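# Remove the cord from a flower bunch undamaged

## Task

Get the cord off the flowers, leaving the stems unbent and the blooms unsquashed.

## Robot and tools

Robot: two arms, left_arm and right_arm, each with a two-finger gripper and a wrist camera. Base positions in the scene frame: left_arm (+0.045, +0.310, +0.045) m, right_arm (-0.006, -0.319, +0.040) m, each turned very slightly about z. A camera stand is fixed to the floor behind them.

Frames: the scene frame has its origin at table-top height, halfway between the nominal bases, +z up, +x out over the table, and left_arm on the +y side. Arm names do not match image left and right. Reported positions (metres), quaternions (wxyz), velocities and Hand targets use the scene frame. Offsets you send use the axes of that arm's current Hand target. On a gripper, the fingers point along its +z and open and close along its y. end_effector_position is the point between the pads, about 1 cm short of the fingertips. Reports can be off by a few cm, more at long reach.

execute_actions(actions, cameras): actions is a list of actions. Each action is a table of up to 15 rows, one per 1/30 s step; a short table repeats its last row to fill 15 steps. Every row holds 14 numbers in [-1, 1]: left_arm dx, dy, dz, rx, ry, rz, opening, then right_arm's seven in the same order, always all 14. dx to rz are offsets, not poses: they count from the Hand target at the start of that action, every row from that same start, so repeating an offset moves further. Scale: 1.0 = 0.6 m or 180 degrees; rx, ry, rz form one rotation vector. opening is absolute: +1 fully open (0.094 m), -1 closed. Six zeros re-request the current Hand target; the opening number is always a command, so resend the present value to keep a gripper as is. An arm blocked by something keeps pushing until told to back off. Images return only for an empty actions list or when cameras names them (["all"], names, or []).

move(target, speed, blend, opening_speed, grip_force, blocking, cameras): target is one 14-number row as above, or a list of up to 15 rows; every row is an offset from the same starting Hand targets, not chained. Straight-line paths, all arms finishing together, at least 0.5 s, cut off at 10 s total. speed: top speed in m/s, 0.002 to 2.9, default 0.25 (rotation up to twice that in rad/s); one value or one per row. blend: corner rounding in m for lists, default 0 meaning stop at each row. opening_speed: rate of opening change per second on the -1..+1 scale, at least 0.2; use it to close gently on fragile things. grip_force: per-pad force cap in newtons, 10 to 50, one value or one per arm; it persists, and lower values make closing slow. blocking=false returns after about 0.5 s while the move continues. Paths do not avoid obstacles or the other arm; fast moves overshoot and lag. Steer around an arm's own base, not near it. The result adds a move: line with the ending (done, off_target, moving, held, fault) and limits flags (paced: pose clipped; held: steps withheld). done means at rest within 10 mm and 2 degrees; neither done nor off_target says anything about contact.

wait(seconds 0 to 10, cameras): lets time pass holding commands; a running move continues and may end the wait early. stop(cameras): brakes a running move; faster moves need more room. zoom_image(camera, region): closer look at [x0, y0, x1, y1] pixels of the newest image from cam_high, cam_low, cam_left_wrist or cam_right_wrist, at most 504 by 504. finished_scene(scene): integer scene number; ends the scene for good, and the goal must hold with the robot hands-off. Call nothing else after it in that reply.

Results: per arm end_effector_position, end_effector_quat_wxyz, Hand target (last commanded pose after clipping; the next offsets start here), Tool commands, grip_measured (opening on the command scale, reads up to 2.5 mm wide when empty), Joint positions (last value is the opening in m), Joint velocities (may say within noise or be omitted), joint torques (include gravity, offsets and noise; joints 1 to 3 wrap at ±28 N m), and for action calls some intermediate end_effector_position samples. MOTOR HOT appears at 75 °C.

Behaviour: orientation commands are clipped to 40 degrees from the measured one each step. Friction and weight can leave a gripper short, low or tilted; small moves may fail or go sideways. Check pose after each move, resend the remaining distance as an offset, and correct tilt. Grip force rises about 1 N per 0.001 below first-touch reading, then jumps to the cap near 20 N; fingers follow your number, so no stop shows at contact. Release by commanding well above grip_measured. Joint ranges (rad): waist -2.618..3.054, shoulder 0..3.142, elbow 0..3.142 (straight 2.901), wrist pitch and yaw -1.571..1.571, wrist roll -2.094..2.094.

Cameras: cam_high and cam_low are fixed, plus the two wrist cameras, all 672x504; calibration per camera is supplied and may be slightly off.

Avoid: dropping things, releasing moving parts, fast impacts, hard pushes, anything falling or left off the table, grippers or cables touching each other or squeezing the other arm (can fail the task), cable contact, pushing toward unreachable poses or long stretched holds (heat: 90 °C folds the arm, 100 °C drops it), and crushing the blooms or bending stems. Loose objects may get nudged occasionally.

Each tool is called after "Call:" as name(argument=value, ...) on one line, values as JSON.

## Session

Call:
execute_actions(actions=[])

Scene clock: 0.00 s.
left_arm: end_effector_position=(+0.4256, +0.3320, +0.1359) grip_measured=+1.000 end_effector_quat_wxyz=(+0.575, -0.074, +0.809, +0.100) | right_arm: end_effector_position=(+0.3774, -0.3325, +0.1161) grip_measured=+1.000 end_effector_quat_wxyz=(+0.577, +0.017, +0.816, -0.044)
Joint positions: left_arm=[-0.078 1.521 0.326 0.849 -0.337 -0.036 0.094] | right_arm=[0.054 1.588 0.3 0.948 0.1 -0.019 0.094]
Joint velocities: within noise
Joint torques (N m): no reading
Heat: left arm: 53 °C; right arm: 50 °C.
Hand target: left_arm +0.4297, +0.3316, +0.1458; +0.587, -0.076, +0.800, +0.098 | right_arm +0.3809, -0.3324, +0.1242; +0.587, +0.018, +0.808, -0.043
Tool commands: left_gripper/opening=+1.0 right_gripper/opening=+1.0

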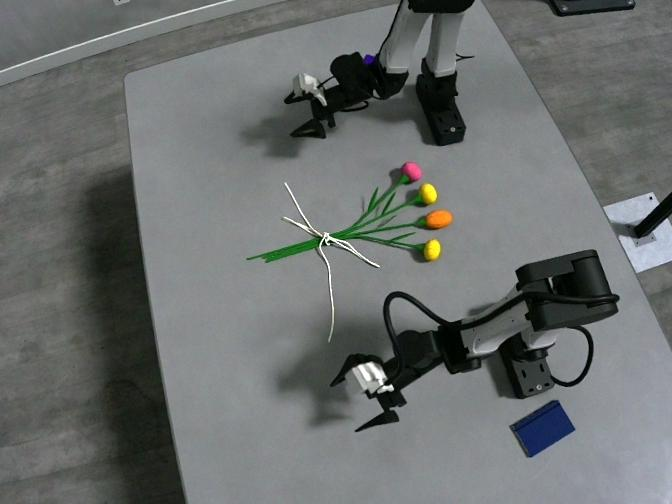

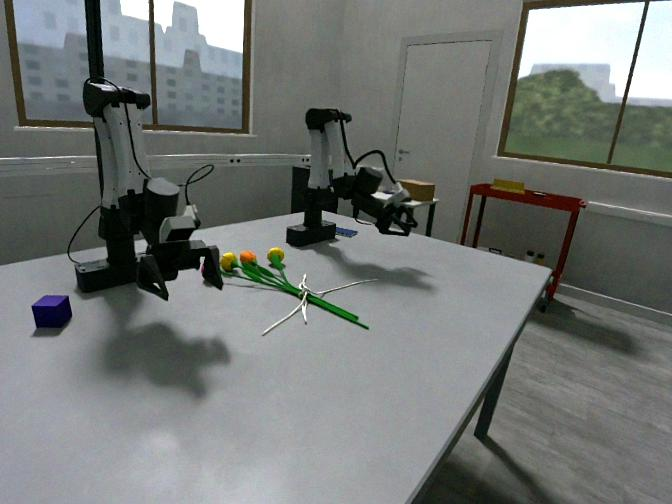

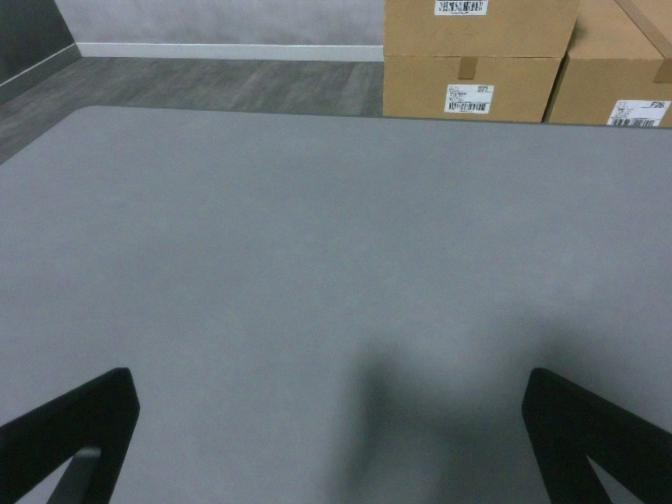

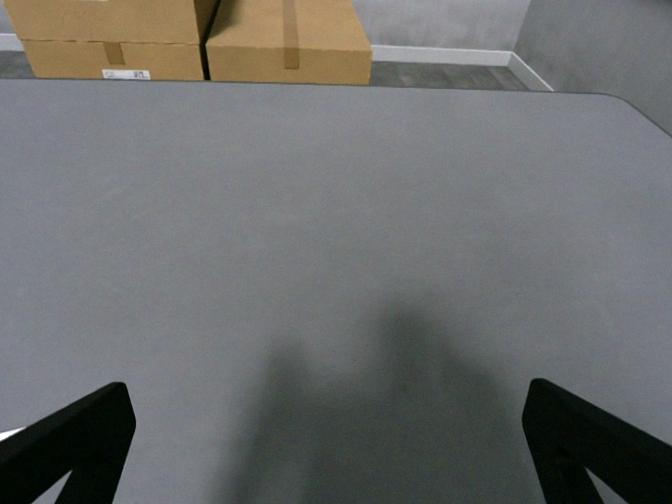

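Call:
zoom_image(camera="cam_high", region=[230, 150, 470, 350])

Call:
zoom_image(camera="cam_high", region=[270, 190, 390, 290])

Call:
zoom_image(camera="cam_low", region=[190, 220, 400, 350])

Scaled by 2.100 from the camera's 672x504 image, which has a finer 960x720 frame.

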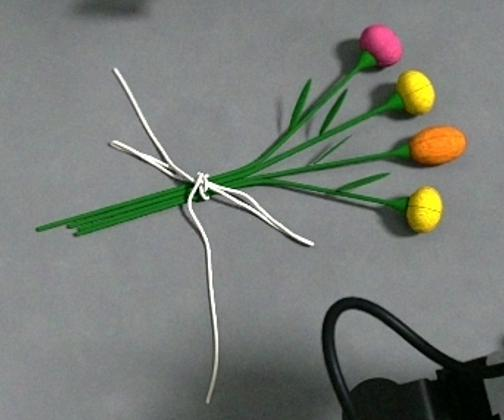

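Scaled by 4.200 from the camera's 672x504 image, which has a finer 960x720 frame.

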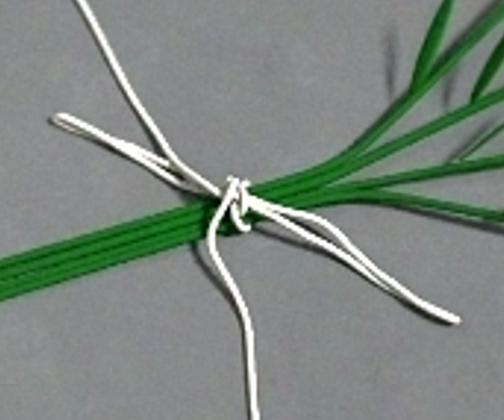

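Scaled by 2.400 from the camera's 672x504 image, which has a finer 960x720 frame.

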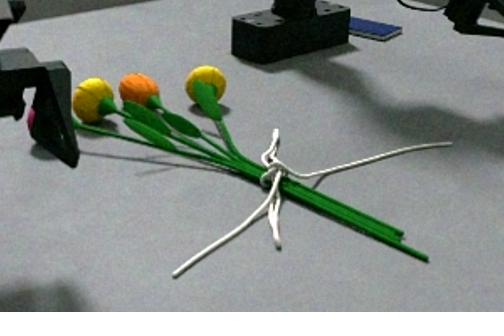

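Call:
move(target=[0.056, -0.23565, -0.09035, -0.17543, 0.38284, -0.27282, 1.0, -0.01053, 0.27275, 0.0125, 0.2614, 0.3431, 0.3825, 1.0], speed=0.3, cameras=["all"])

Scene clock: 212.63 s.
left_arm: end_effector_position=(+0.3970, +0.1831, +0.1166) grip_measured=+1.000 end_effector_quat_wxyz=(+0.002, -0.554, +0.833, +0.008) | right_arm: end_effector_position=(+0.3988, -0.1707, +0.1170) grip_measured=+1.000 end_effector_quat_wxyz=(+0.002, +0.655, +0.756, -0.006)
Joint positions: left_arm=[-0.337 1.987 1.605 -1.199 -0.013 -1.526 0.094] | right_arm=[0.399 2.227 1.998 -1.35 0.01 1.782 0.094]
Joint torques (N m): left_arm=[0.77 -6.65 8.39 0.19 0.2 0] | right_arm=[-0.35 -12.72 7.12 0.18 -0.13 0.21]
Heat: left arm: 52 °C; right arm: 48 °C.
Hand target: left_arm +0.4030, +0.1809, +0.1200; +0.000, -0.561, +0.828, +0.000 | right_arm +0.4030, -0.1700, +0.1199; +0.000, +0.663, +0.749, +0.000
Off the commanded pose: left_arm 0.007 m, 1 deg | right_arm 0.005 m, 1 deg.
move: done
camera_calibration:
cam_left_wrist: T_world_to_cam=[[0.929983, -0.367599, 0.00159207, -0.305172], [-0.33586, -0.847909, 0.41018, 0.276768], [-0.149432, -0.381995, -0.912003, 0.317615], [0, 0, 0, 1]] pos_world=[0.424222, 0.24382, 0.176627]
cam_right_wrist: T_world_to_cam=[[-0.98826, -0.150915, 0.0237927, 0.361502], [-0.128698, 0.906253, 0.402669, 0.198555], [-0.0823312, 0.39488, -0.915036, 0.298877], [0, 0, 0, 1]] pos_world=[0.407419, -0.243406, 0.18493]

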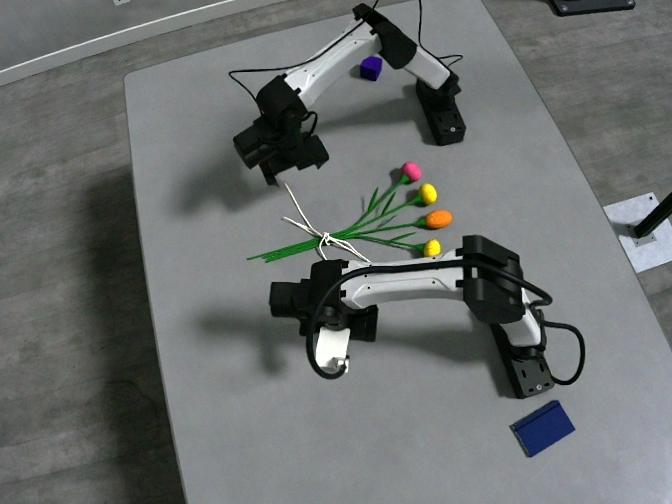

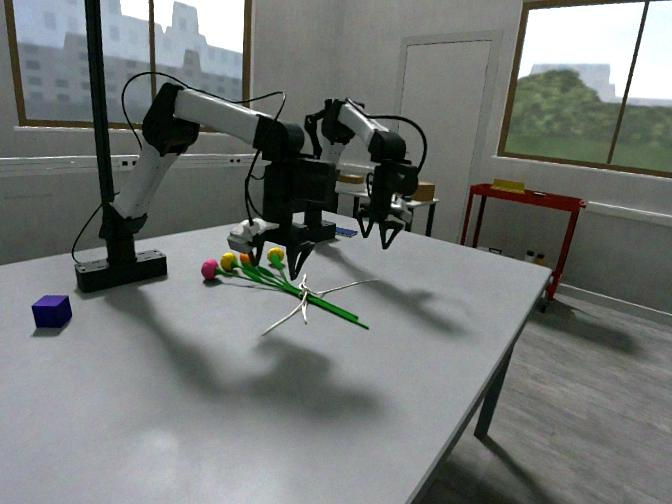

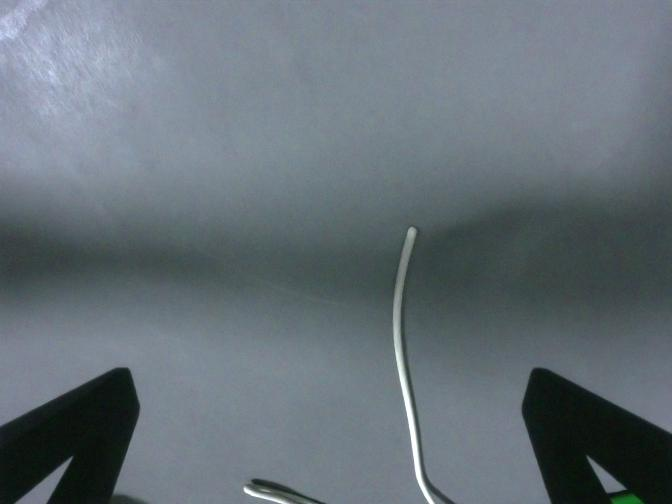

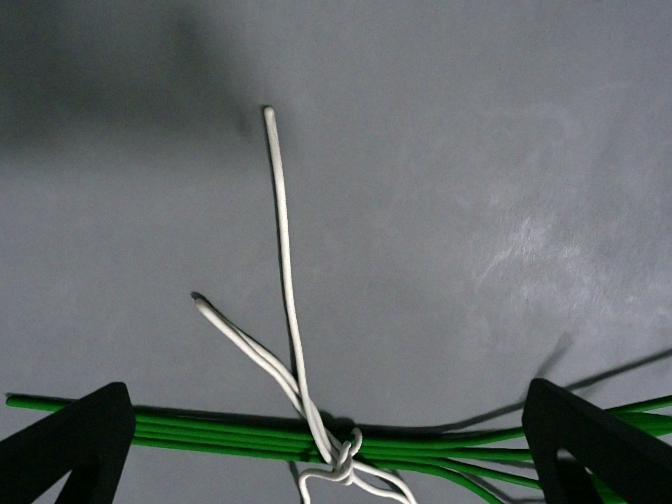

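Call:
zoom_image(camera="cam_right_wrist", region=[240, 380, 460, 504])

Call:
zoom_image(camera="cam_high", region=[270, 170, 400, 280])

Call:
zoom_image(camera="cam_low", region=[230, 240, 400, 350])

Scaled by 2.291 from the camera's 672x504 image, which has a finer 960x720 frame.

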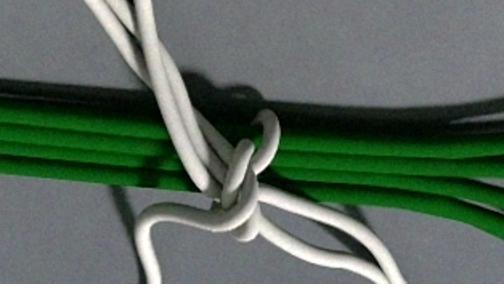

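Scaled by 3.877 from the camera's 672x504 image, which has a finer 960x720 frame.

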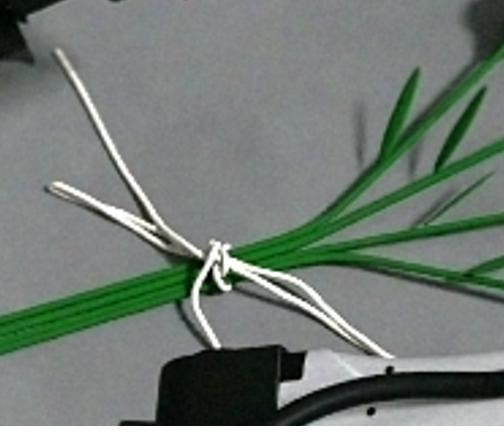

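Scaled by 2.965 from the camera's 672x504 image, which has a finer 960x720 frame.

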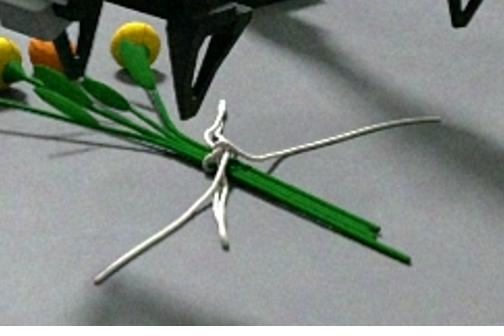

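Call:
move(target=[0, 0, 0, 0, 0, 0, -0.9, 0, 0, 0, 0, 0, 0, -0.9], cameras=["cam_left_wrist", "cam_right_wrist"])

Scene clock: 242.60 s.
left_arm: end_effector_position=(+0.3968, +0.1830, +0.1166) grip_measured=-0.898 end_effector_quat_wxyz=(+0.002, -0.554, +0.832, +0.008) | right_arm: end_effector_position=(+0.3987, -0.1707, +0.1170) grip_measured=-0.898 end_effector_quat_wxyz=(+0.002, +0.655, +0.756, -0.006)
Joint positions: left_arm=[-0.337 1.987 1.605 -1.2 -0.013 -1.526 0.005] | right_arm=[0.399 2.227 1.998 -1.35 0.009 1.782 0.005]
Joint torques (N m): left_arm=[0.73 -6.67 8.39 0.16 0.19 0] | right_arm=[-0.34 -12.74 7.1 0.18 -0.12 0.17]
Heat: left arm: 50 °C; right arm: 51 °C.
Hand target: left_arm +0.4029, +0.1809, +0.1200; +0.000, -0.561, +0.828, +0.000 | right_arm +0.4030, -0.1700, +0.1199; +0.000, +0.663, +0.749, +0.000
Off the commanded pose: left_arm 0.007 m, 1 deg | right_arm 0.005 m, 1 deg.
move: done
camera_calibration:
cam_left_wrist: T_world_to_cam=[[0.930138, -0.367208, 0.00117377, -0.305202], [-0.335298, -0.847997, 0.41046, 0.276382], [-0.149729, -0.382178, -0.911878, 0.31771], [0, 0, 0, 1]] pos_world=[0.424121, 0.24372, 0.176627]
cam_right_wrist: T_world_to_cam=[[-0.988302, -0.150576, 0.0242237, 0.361426], [-0.128185, 0.906169, 0.403021, 0.198288], [-0.0826362, 0.395201, -0.91487, 0.298949], [0, 0, 0, 1]] pos_world=[0.407319, -0.243406, 0.18483]
Images, in order (width x height): cam_left_wrist 672x504, cam_right_wrist 672x504.

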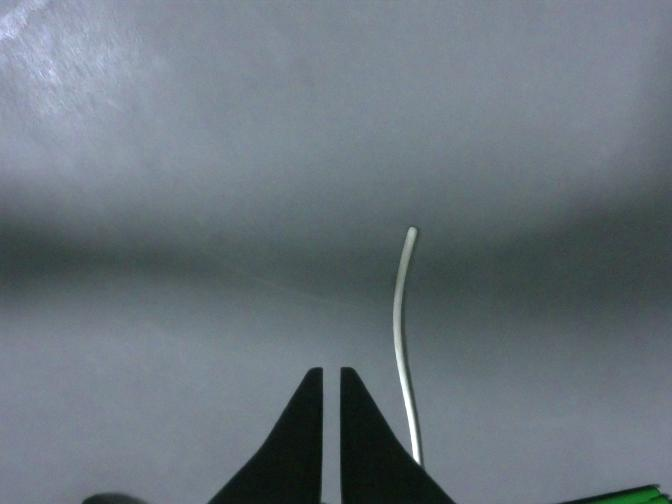

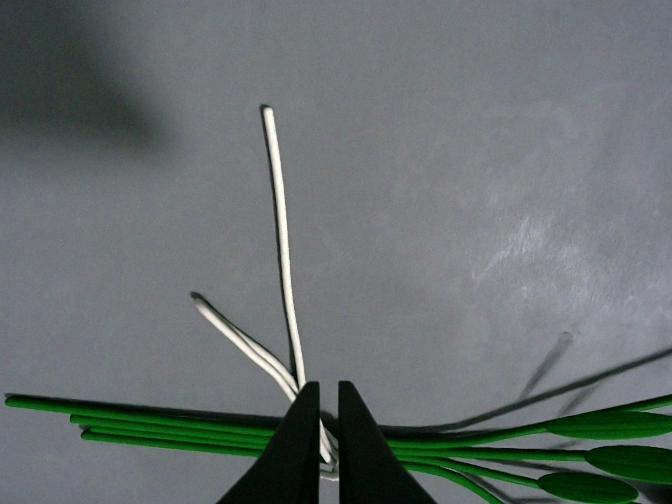

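Call:
move(target=[0.05643, -0.05737, 0.09433, 0, 0, 0, 0.3, -0.05113, 0.03325, 0.095, 0, 0, 0, 0.3], speed=0.1, cameras=["cam_left_wrist", "cam_right_wrist"])

Scene clock: 306.40 s.
left_arm: end_effector_position=(+0.4135, +0.1444, +0.0599) grip_measured=+0.298 end_effector_quat_wxyz=(-0.003, -0.558, +0.830, +0.016) | right_arm: end_effector_position=(+0.4250, -0.1986, +0.0663) grip_measured=+0.298 end_effector_quat_wxyz=(+0.002, +0.666, +0.746, -0.004)
Joint positions: left_arm=[-0.411 2.169 1.652 -1.084 -0.011 -1.609 0.061] | right_arm=[0.319 2.315 1.944 -1.204 0.009 1.733 0.061]
Joint torques (N m): left_arm=[-0.18 -7.91 8.06 0.29 0.16 0.01] | right_arm=[-0.13 -13.89 4.55 0.45 -0.11 -0.14]
Heat: left arm: 51 °C; right arm: 54 °C.
Hand target: left_arm +0.4223, +0.1368, +0.0633; +0.000, -0.560, +0.828, +0.000 | right_arm +0.4266, -0.1981, +0.0629; +0.000, +0.663, +0.749, +0.000
Off the commanded pose: left_arm 0.012 m, 2 deg | right_arm 0.004 m, 1 deg.
move: off_target (left_arm)
camera_calibration:
cam_left_wrist: T_world_to_cam=[[0.933189, -0.35895, -0.0176771, -0.33619], [-0.320555, -0.853592, 0.410641, 0.267226], [-0.162489, -0.377539, -0.911626, 0.258315], [0, 0, 0, 1]] pos_world=[0.441362, 0.20495, 0.11981]
cam_right_wrist: T_world_to_cam=[[-0.992408, -0.121169, 0.0210727, 0.39225], [-0.102371, 0.908792, 0.404497, 0.236799], [-0.0681633, 0.399269, -0.914296, 0.260501], [0, 0, 0, 1]] pos_world=[0.43127, -0.271682, 0.134125]
Images, in order (width x height): cam_left_wrist 672x504, cam_right_wrist 672x504.

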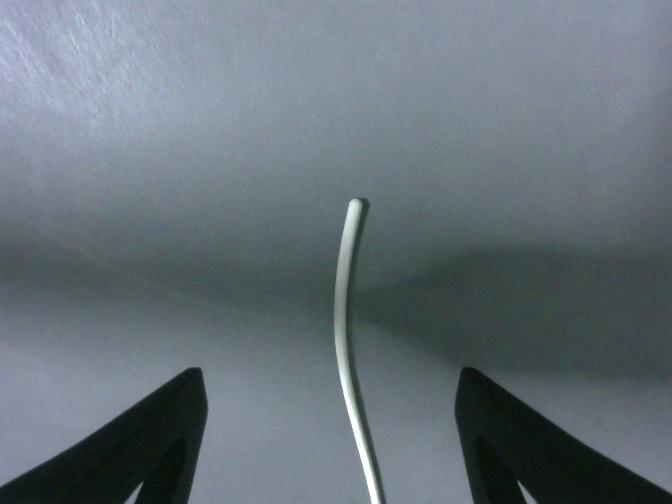

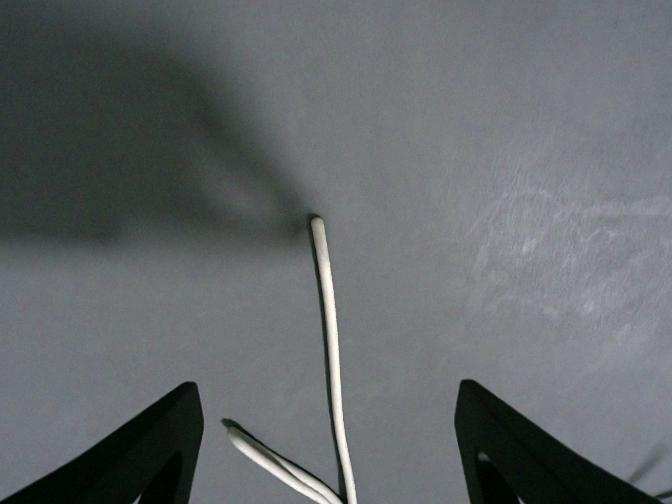

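Call:
move(target=[0, 0, 0.06667, 0, 0, 0, 0.3, 0, 0, 0.0805, 0, 0, 0, 0.3], speed=0.06, cameras=["cam_left_wrist", "cam_right_wrist"])

Scene clock: 363.60 s.
left_arm: end_effector_position=(+0.4235, +0.1398, +0.0283) grip_measured=+0.298 end_effector_quat_wxyz=(+0.005, -0.558, +0.830, +0.002) | right_arm: end_effector_position=(+0.4255, -0.1985, +0.0186) grip_measured=+0.298 end_effector_quat_wxyz=(+0.003, +0.666, +0.746, -0.004)
Joint positions: left_arm=[-0.411 2.22 1.603 -0.951 -0.011 -1.61 0.061] | right_arm=[0.319 2.361 1.83 -1.044 0.009 1.732 0.061]
Joint torques (N m): left_arm=[-0.21 -7.97 5.07 0.36 0.17 0.01] | right_arm=[-0.17 -13.94 4.37 0.44 -0.11 -0.15]
Heat: left arm: 54 °C; right arm: 63 °C.
Hand target: left_arm +0.4223, +0.1368, +0.0233; +0.000, -0.561, +0.828, +0.000 | right_arm +0.4265, -0.1981, +0.0146; +0.000, +0.663, +0.749, +0.000
Off the commanded pose: left_arm 0.006 m, 1 deg | right_arm 0.004 m, 1 deg.
move: done
camera_calibration:
cam_left_wrist: T_world_to_cam=[[0.933494, -0.358258, 0.0155096, -0.348874], [-0.332368, -0.848178, 0.412462, 0.283728], [-0.134613, -0.390185, -0.910843, 0.219428], [0, 0, 0, 1]] pos_world=[0.449512, 0.201283, 0.0882488]
cam_right_wrist: T_world_to_cam=[[-0.992381, -0.121515, 0.0203502, 0.393722], [-0.102964, 0.908653, 0.404659, 0.2563], [-0.0676633, 0.399481, -0.914241, 0.216628], [0, 0, 0, 1]] pos_world=[0.431769, -0.271583, 0.0863235]
Images, in order (width x height): cam_left_wrist 672x504, cam_right_wrist 672x504.

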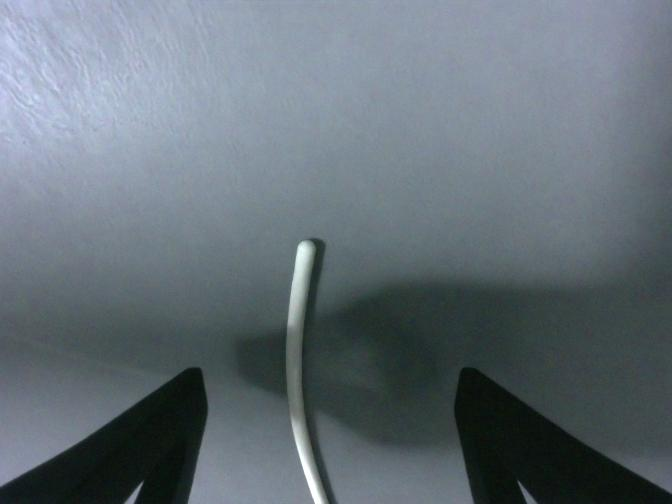

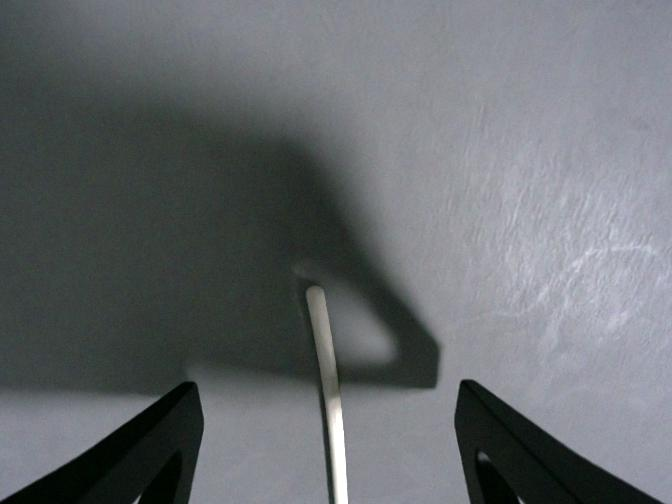

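Call:
move(target=[0.0002, 0.01663, 0.02467, 0, 0, 0, 0.3, 0, 0, 0.0118, 0, 0, 0, 0.3], speed=0.05, cameras=["cam_left_wrist", "cam_right_wrist"])

Scene clock: 377.47 s.
left_arm: end_effector_position=(+0.4182, +0.1421, +0.0189) grip_measured=+0.298 end_effector_quat_wxyz=(+0.006, -0.559, +0.829, -0.001) | right_arm: end_effector_position=(+0.4262, -0.1983, +0.0128) grip_measured=+0.298 end_effector_quat_wxyz=(+0.004, +0.666, +0.746, -0.002)
Joint positions: left_arm=[-0.411 2.209 1.544 -0.898 -0.01 -1.612 0.061] | right_arm=[0.319 2.368 1.818 -1.021 0.009 1.732 0.061]
Joint torques (N m): left_arm=[-0.35 -7.88 2.89 0.54 0.16 0.01] | right_arm=[-0.14 -13.76 4.3 0.47 -0.11 -0.14]
Heat: left arm: 53 °C; right arm: 62 °C.
Hand target: left_arm +0.4130, +0.1403, +0.0086; +0.000, -0.561, +0.828, +0.000 | right_arm +0.4265, -0.1981, +0.0076; +0.000, +0.663, +0.749, +0.000
Off the commanded pose: left_arm 0.012 m, 1 deg | right_arm 0.005 m, 1 deg.
move: off_target (left_arm)
camera_calibration:
cam_left_wrist: T_world_to_cam=[[0.933958, -0.356801, 0.0204022, -0.343334], [-0.33282, -0.847546, 0.413396, 0.287831], [-0.130208, -0.392885, -0.910323, 0.209531], [0, 0, 0, 1]] pos_world=[0.443737, 0.203769, 0.0787573]
cam_right_wrist: T_world_to_cam=[[-0.992446, -0.121497, 0.0169859, 0.394547], [-0.104256, 0.908262, 0.405205, 0.259008], [-0.0646589, 0.400374, -0.914068, 0.210238], [0, 0, 0, 1]] pos_world=[0.432164, -0.271484, 0.080519]
Images, in order (width x height): cam_left_wrist 672x504, cam_right_wrist 672x504.

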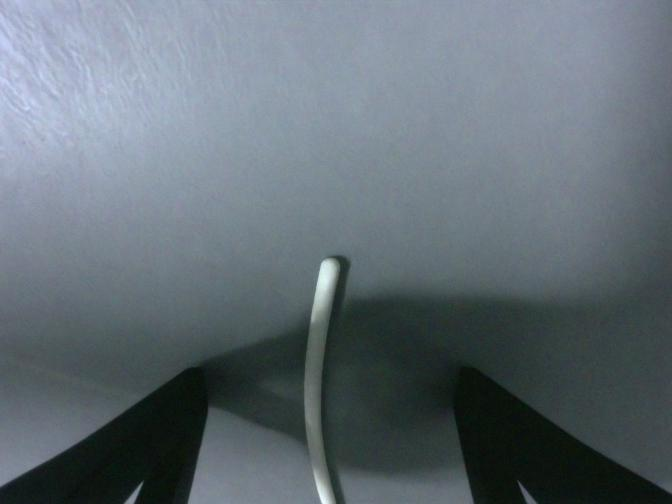

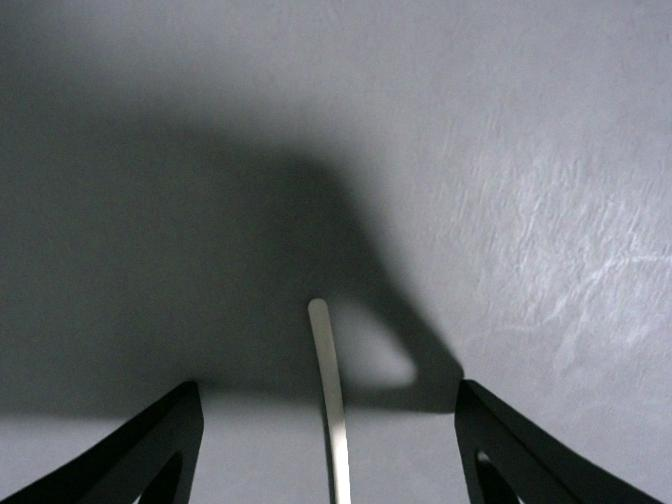

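Call:
move(target=[0, 0, -0.005, 0, 0, 0, -1.0, 0, 0, 0, 0, 0, 0, -1.0], speed=0.05, grip_force=35, cameras=["cam_left_wrist", "cam_right_wrist"])

Scene clock: 395.63 s.
left_arm: end_effector_position=(+0.4235, +0.1397, +0.0187) grip_measured=-0.939 end_effector_quat_wxyz=(+0.012, -0.559, +0.829, -0.011) | right_arm: end_effector_position=(+0.4263, -0.1983, +0.0128) grip_measured=-0.942 end_effector_quat_wxyz=(+0.004, +0.666, +0.746, -0.002)
Joint positions: left_arm=[-0.411 2.209 1.543 -0.873 -0.01 -1.612 0.003] | right_arm=[0.319 2.368 1.818 -1.021 0.009 1.732 0.003]
Joint torques (N m): left_arm=[-0.36 -8.28 3.43 0.25 0.15 0.02] | right_arm=[-0.12 -13.75 4.27 0.47 -0.12 -0.14]
Heat: left arm: 53 °C; right arm: 60 °C.
Hand target: left_arm +0.4129, +0.1404, +0.0116; +0.000, -0.561, +0.828, +0.000 | right_arm +0.4265, -0.1981, +0.0076; +0.000, +0.663, +0.749, +0.000
Off the commanded pose: left_arm 0.013 m, 2 deg | right_arm 0.005 m, 1 deg.
grip_force (N): 35, 35
move: off_target (left_arm)
camera_calibration:
cam_left_wrist: T_world_to_cam=[[0.93338, -0.356133, 0.0443915, -0.349489], [-0.341566, -0.843541, 0.414453, 0.290733], [-0.110154, -0.402005, -0.908987, 0.20184], [0, 0, 0, 1]] pos_world=[0.447744, 0.201921, 0.0784896]
cam_right_wrist: T_world_to_cam=[[-0.992406, -0.121878, 0.0165972, 0.394571], [-0.104762, 0.908211, 0.405189, 0.259175], [-0.0644574, 0.400373, -0.914082, 0.210027], [0, 0, 0, 1]] pos_world=[0.432264, -0.271385, 0.0804186]
Images, in order (width x height): cam_left_wrist 672x504, cam_right_wrist 672x504.

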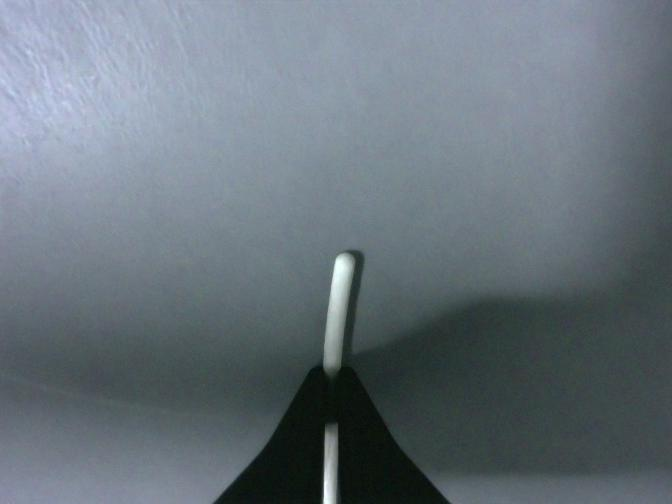

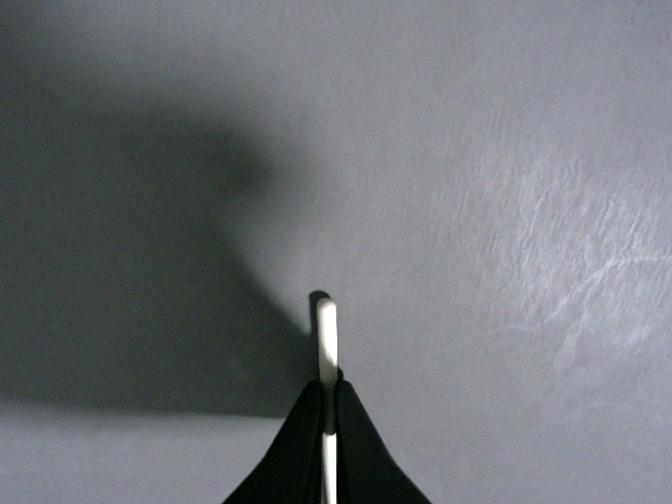

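Call:
move(target=[-0.11527, 0.06918, -0.039, 0, 0, 0, -1.0, -0.11363, -0.05835, -0.03733, 0, 0, 0, -1.0], speed=0.1, cameras=["all"])

Scene clock: 418.77 s.
left_arm: end_effector_position=(+0.3967, +0.2188, +0.0182) grip_measured=-0.940 end_effector_quat_wxyz=(-0.015, -0.562, +0.827, +0.012) | right_arm: end_effector_position=(+0.3926, -0.2688, +0.0136) grip_measured=-0.944 end_effector_quat_wxyz=(-0.021, +0.667, +0.745, -0.017)
Joint positions: left_arm=[-0.235 2.093 1.35 -0.866 0.007 -1.444 0.003] | right_arm=[0.165 2.239 1.595 -0.981 -0.009 1.581 0.003]
Joint torques (N m): left_arm=[0.38 -11.51 4.52 0.12 0 0.17] | right_arm=[0.1 -18.1 3.99 0.36 0.07 -0.13]
Heat: left arm: 55 °C; right arm: 59 °C.
Hand target: left_arm +0.4002, +0.2200, +0.0350; +0.000, -0.560, +0.828, +0.000 | right_arm +0.4000, -0.2701, +0.0299; +0.000, +0.663, +0.749, +0.000
Off the commanded pose: left_arm 0.017 m, 2 deg | right_arm 0.018 m, 3 deg.
grip_force (N): 35, 35
move: off_target (left_arm, right_arm)
camera_calibration:
cam_left_wrist: T_world_to_cam=[[0.936895, -0.348718, -0.0249925, -0.298071], [-0.304562, -0.849182, 0.431431, 0.334816], [-0.171671, -0.396594, -0.9018, 0.253353], [0, 0, 0, 1]] pos_world=[0.424726, 0.280855, 0.0765742]
cam_right_wrist: T_world_to_cam=[[-0.990314, -0.118493, 0.0723776, 0.351867], [-0.0774968, 0.904217, 0.419982, 0.307328], [-0.11521, 0.410305, -0.904642, 0.259322], [0, 0, 0, 1]] pos_world=[0.402152, -0.342599, 0.0800543]

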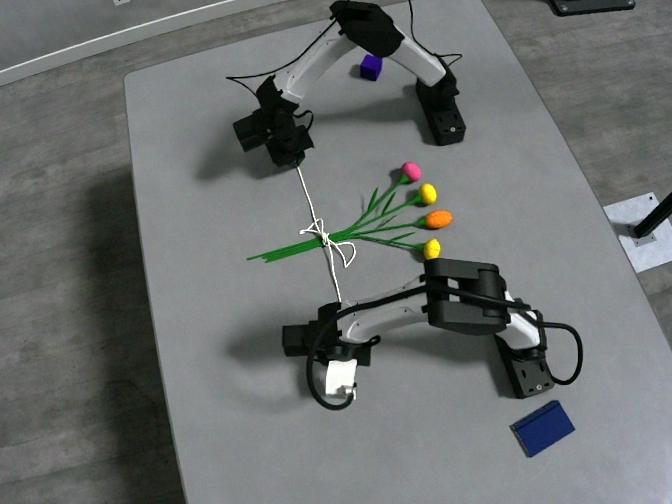

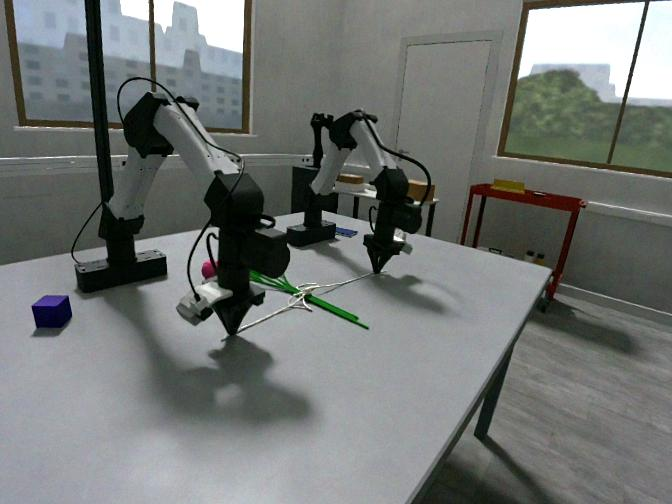

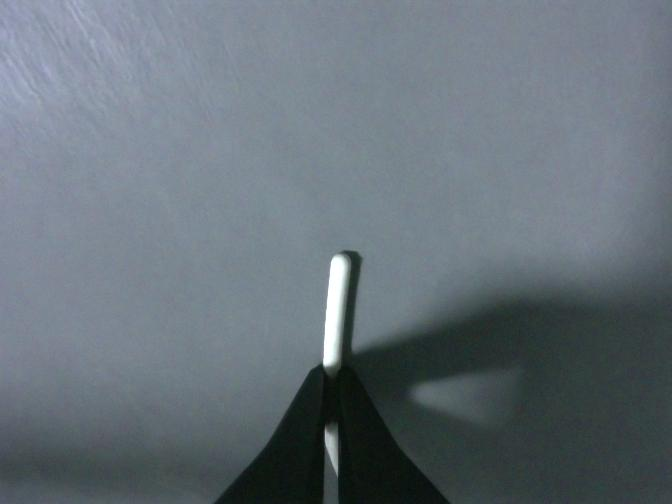

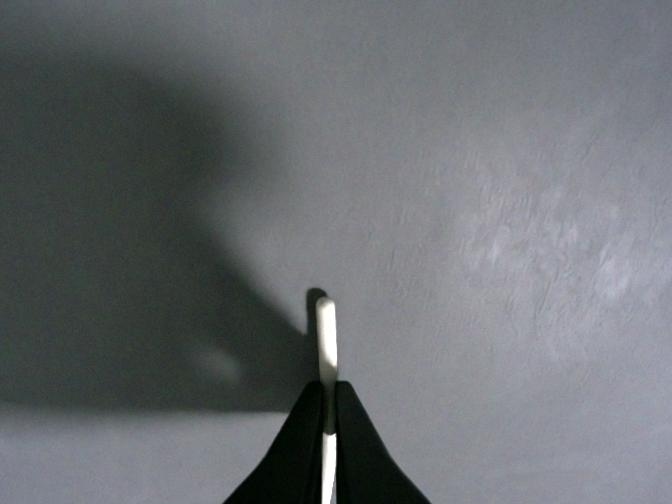

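Call:
zoom_image(camera="cam_high", region=[270, 160, 400, 310])

Call:
zoom_image(camera="cam_low", region=[220, 250, 400, 350])

Scaled by 3.360 from the camera's 672x504 image, which has a finer 960x720 frame.

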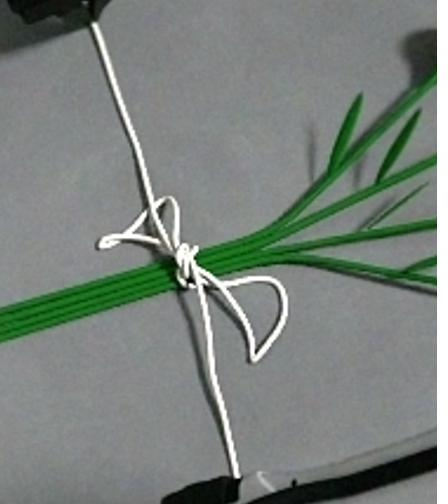

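Scaled by 2.800 from the camera's 672x504 image, which has a finer 960x720 frame.

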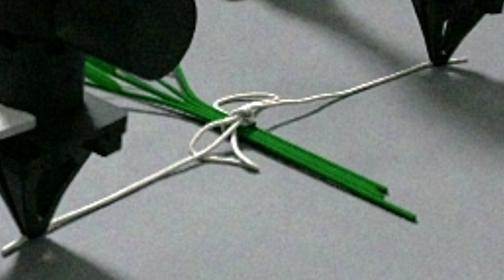

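Call:
move(target=[-0.15485, 0.10673, -0.01667, 0, 0, 0, -1.0, -0.177, -0.06355, -0.01667, 0, 0, 0, -1.0], speed=0.1, cameras=["cam_high", "cam_low"])

Call:
zoom_image(camera="cam_high", region=[260, 150, 410, 320])

Call:
zoom_image(camera="cam_low", region=[220, 250, 400, 350])

Scene clock: 437.57 s.
left_arm: end_effector_position=(+0.3699, +0.3279, +0.0321) grip_measured=-0.940 end_effector_quat_wxyz=(-0.022, -0.563, +0.826, +0.010) | right_arm: end_effector_position=(+0.3694, -0.3778, +0.0257) grip_measured=-0.944 end_effector_quat_wxyz=(-0.023, +0.667, +0.744, -0.010)
Joint positions: left_arm=[0.075 1.95 1.195 -0.864 0.007 -1.135 0.003] | right_arm=[-0.115 2.14 1.483 -0.964 -0.007 1.303 0.003]
Joint torques (N m): left_arm=[0.27 -10.13 4.48 0.27 0.01 0.16] | right_arm=[0.13 -16.96 3.93 0.38 0.06 -0.14]
Heat: left arm: 62 °C; right arm: 62 °C.
Hand target: left_arm +0.3752, +0.3301, +0.0450; +0.000, -0.561, +0.828, +0.000 | right_arm +0.3751, -0.3801, +0.0400; +0.000, +0.663, +0.749, +0.000
Off the commanded pose: left_arm 0.014 m, 3 deg | right_arm 0.015 m, 3 deg.
grip_force (N): 35, 35
move: off_target (left_arm, right_arm)
Images, in order (width x height): cam_high 672x504, cam_low 672x504.

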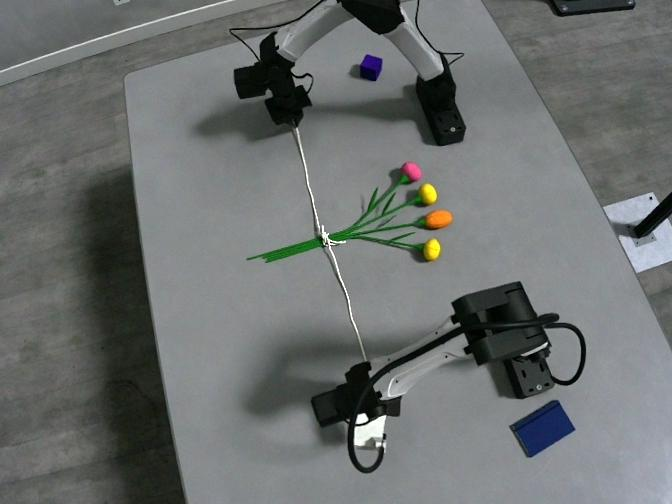

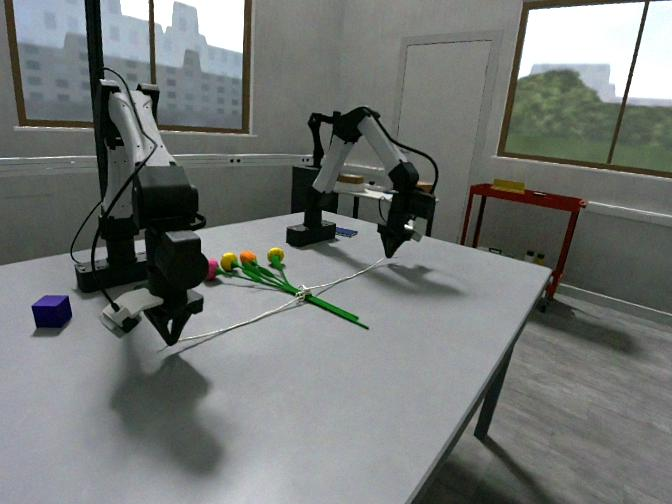

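Scaled by 2.965 from the camera's 672x504 image, which has a finer 960x720 frame.

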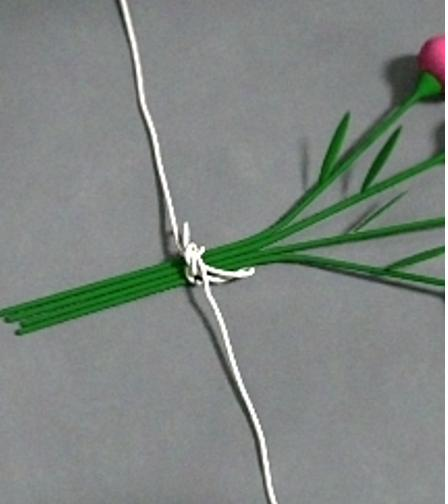

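Scaled by 2.800 from the camera's 672x504 image, which has a finer 960x720 frame.

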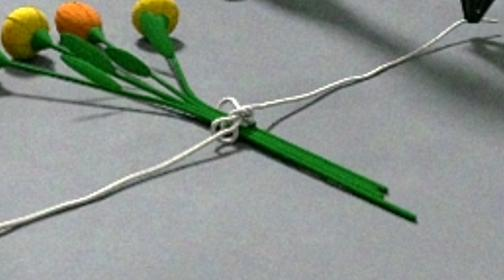

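Call:
move(target=[-0.12077, 0.05722, 0, 0, 0, 0, -1.0, -0.13142, -0.0244, 0, 0, 0, 0, -1.0], speed=0.1, cameras=["cam_high", "cam_low"])

Call:
zoom_image(camera="cam_high", region=[260, 150, 410, 320])

Call:
zoom_image(camera="cam_low", region=[220, 250, 400, 350])

Scene clock: 450.60 s.
left_arm: end_effector_position=(+0.3605, +0.4054, +0.0347) grip_measured=-0.940 end_effector_quat_wxyz=(-0.018, -0.563, +0.826, +0.002) | right_arm: end_effector_position=(+0.3659, -0.4567, +0.0383) grip_measured=-0.944 end_effector_quat_wxyz=(-0.003, +0.667, +0.745, +0.002)
Joint positions: left_arm=[0.313 1.95 1.207 -0.865 0.007 -0.898 0.003] | right_arm=[-0.313 2.14 1.538 -0.974 -0.007 1.103 0.003]
Joint torques (N m): left_arm=[0.18 -7.79 7.36 0.17 0.02 0.18] | right_arm=[0.05 -11.51 6.6 0.24 0.04 -0.14]
Heat: left arm: 60 °C; right arm: 65 °C.
Hand target: left_arm +0.3702, +0.4101, +0.0450; +0.000, -0.561, +0.828, +0.000 | right_arm +0.3701, -0.4601, +0.0400; +0.000, +0.663, +0.749, +0.000
Off the commanded pose: left_arm 0.015 m, 2 deg | right_arm 0.006 m, 1 deg.
grip_force (N): 35, 35
move: off_target (left_arm)
Images, in order (width x height): cam_high 672x504, cam_low 672x504.

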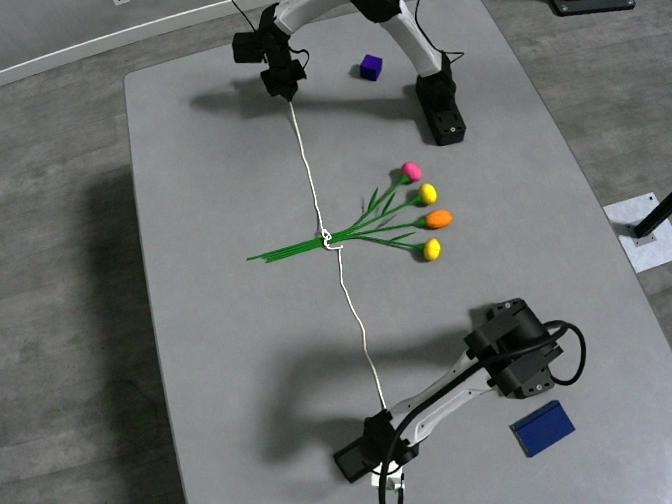

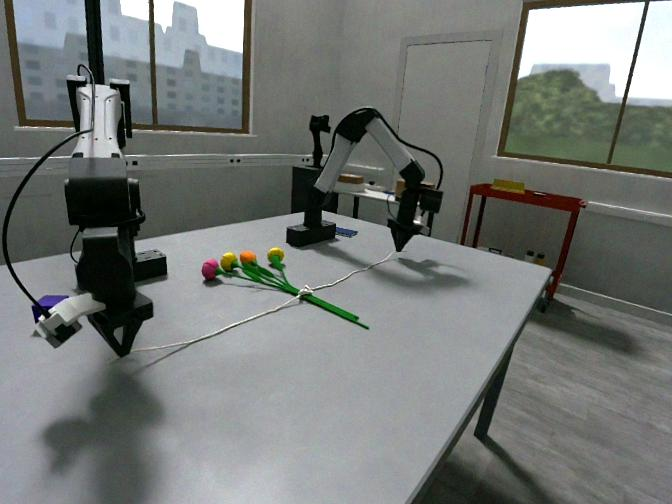

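Scaled by 2.965 from the camera's 672x504 image, which has a finer 960x720 frame.

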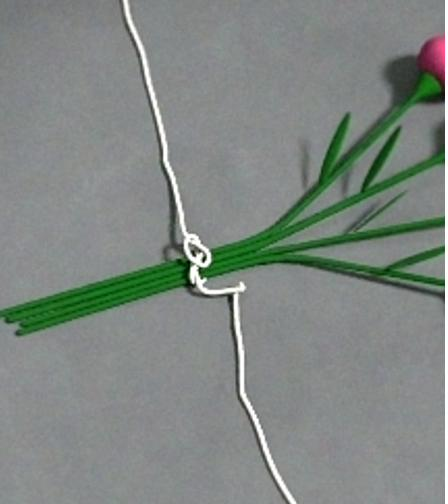

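Scaled by 2.800 from the camera's 672x504 image, which has a finer 960x720 frame.

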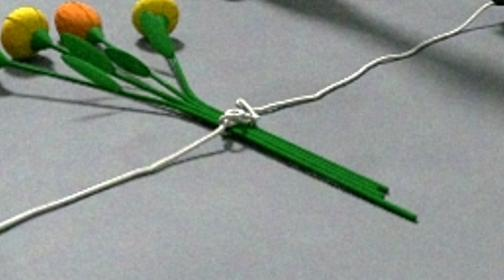

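Call:
move(target=[-0.1057, 0.05007, 0, 0, 0, 0, -1.0, -0.11488, -0.0307, 0, 0, 0, 0, -1.0], speed=0.1, cameras=["cam_high", "cam_low"])

Call:
zoom_image(camera="cam_high", region=[260, 150, 410, 320])

Call:
zoom_image(camera="cam_low", region=[220, 250, 400, 350])

Scene clock: 460.33 s.
left_arm: end_effector_position=(+0.3600, +0.4732, +0.0422) grip_measured=-0.940 end_effector_quat_wxyz=(-0.007, -0.561, +0.828, -0.003) | right_arm: end_effector_position=(+0.3562, -0.5253, +0.0368) grip_measured=-0.944 end_effector_quat_wxyz=(-0.006, +0.666, +0.745, +0.002)
Joint positions: left_arm=[0.497 2.003 1.319 -0.901 0.007 -0.709 0.003] | right_arm=[-0.476 2.223 1.668 -1.027 -0.007 0.938 0.003]
Joint torques (N m): left_arm=[0.65 -6.46 7.82 0.23 0.01 0.14] | right_arm=[-0.06 -12.64 6.94 0.26 0.03 -0.15]
Heat: left arm: 58 °C; right arm: 64 °C.
Hand target: left_arm +0.3659, +0.4800, +0.0450; +0.000, -0.561, +0.828, +0.000 | right_arm +0.3602, -0.5309, +0.0401; +0.000, +0.663, +0.749, +0.000
Off the commanded pose: left_arm 0.010 m, 1 deg | right_arm 0.007 m, 1 deg.
grip_force (N): 35, 35
move: done
Images, in order (width x height): cam_high 672x504, cam_low 672x504.

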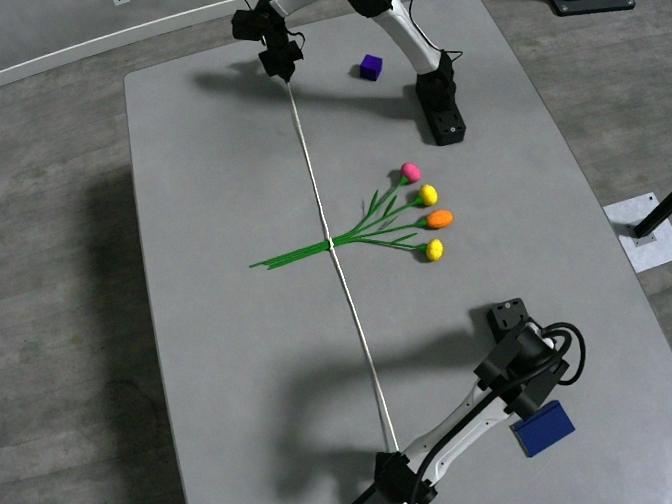

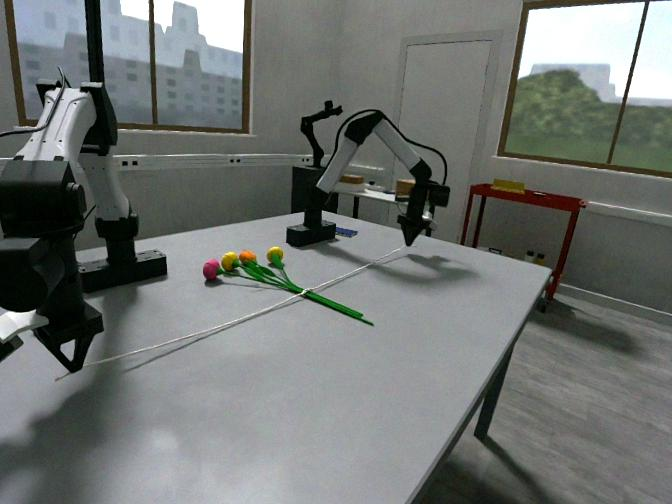

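Scaled by 2.965 from the camera's 672x504 image, which has a finer 960x720 frame.

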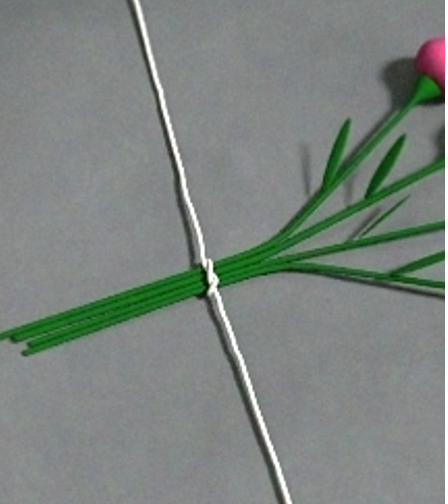

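Scaled by 2.800 from the camera's 672x504 image, which has a finer 960x720 frame.

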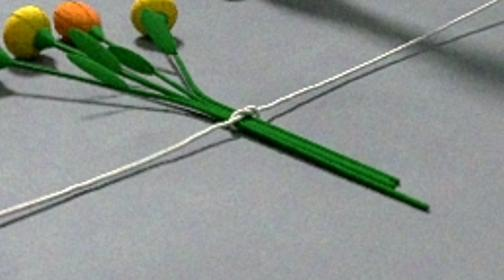

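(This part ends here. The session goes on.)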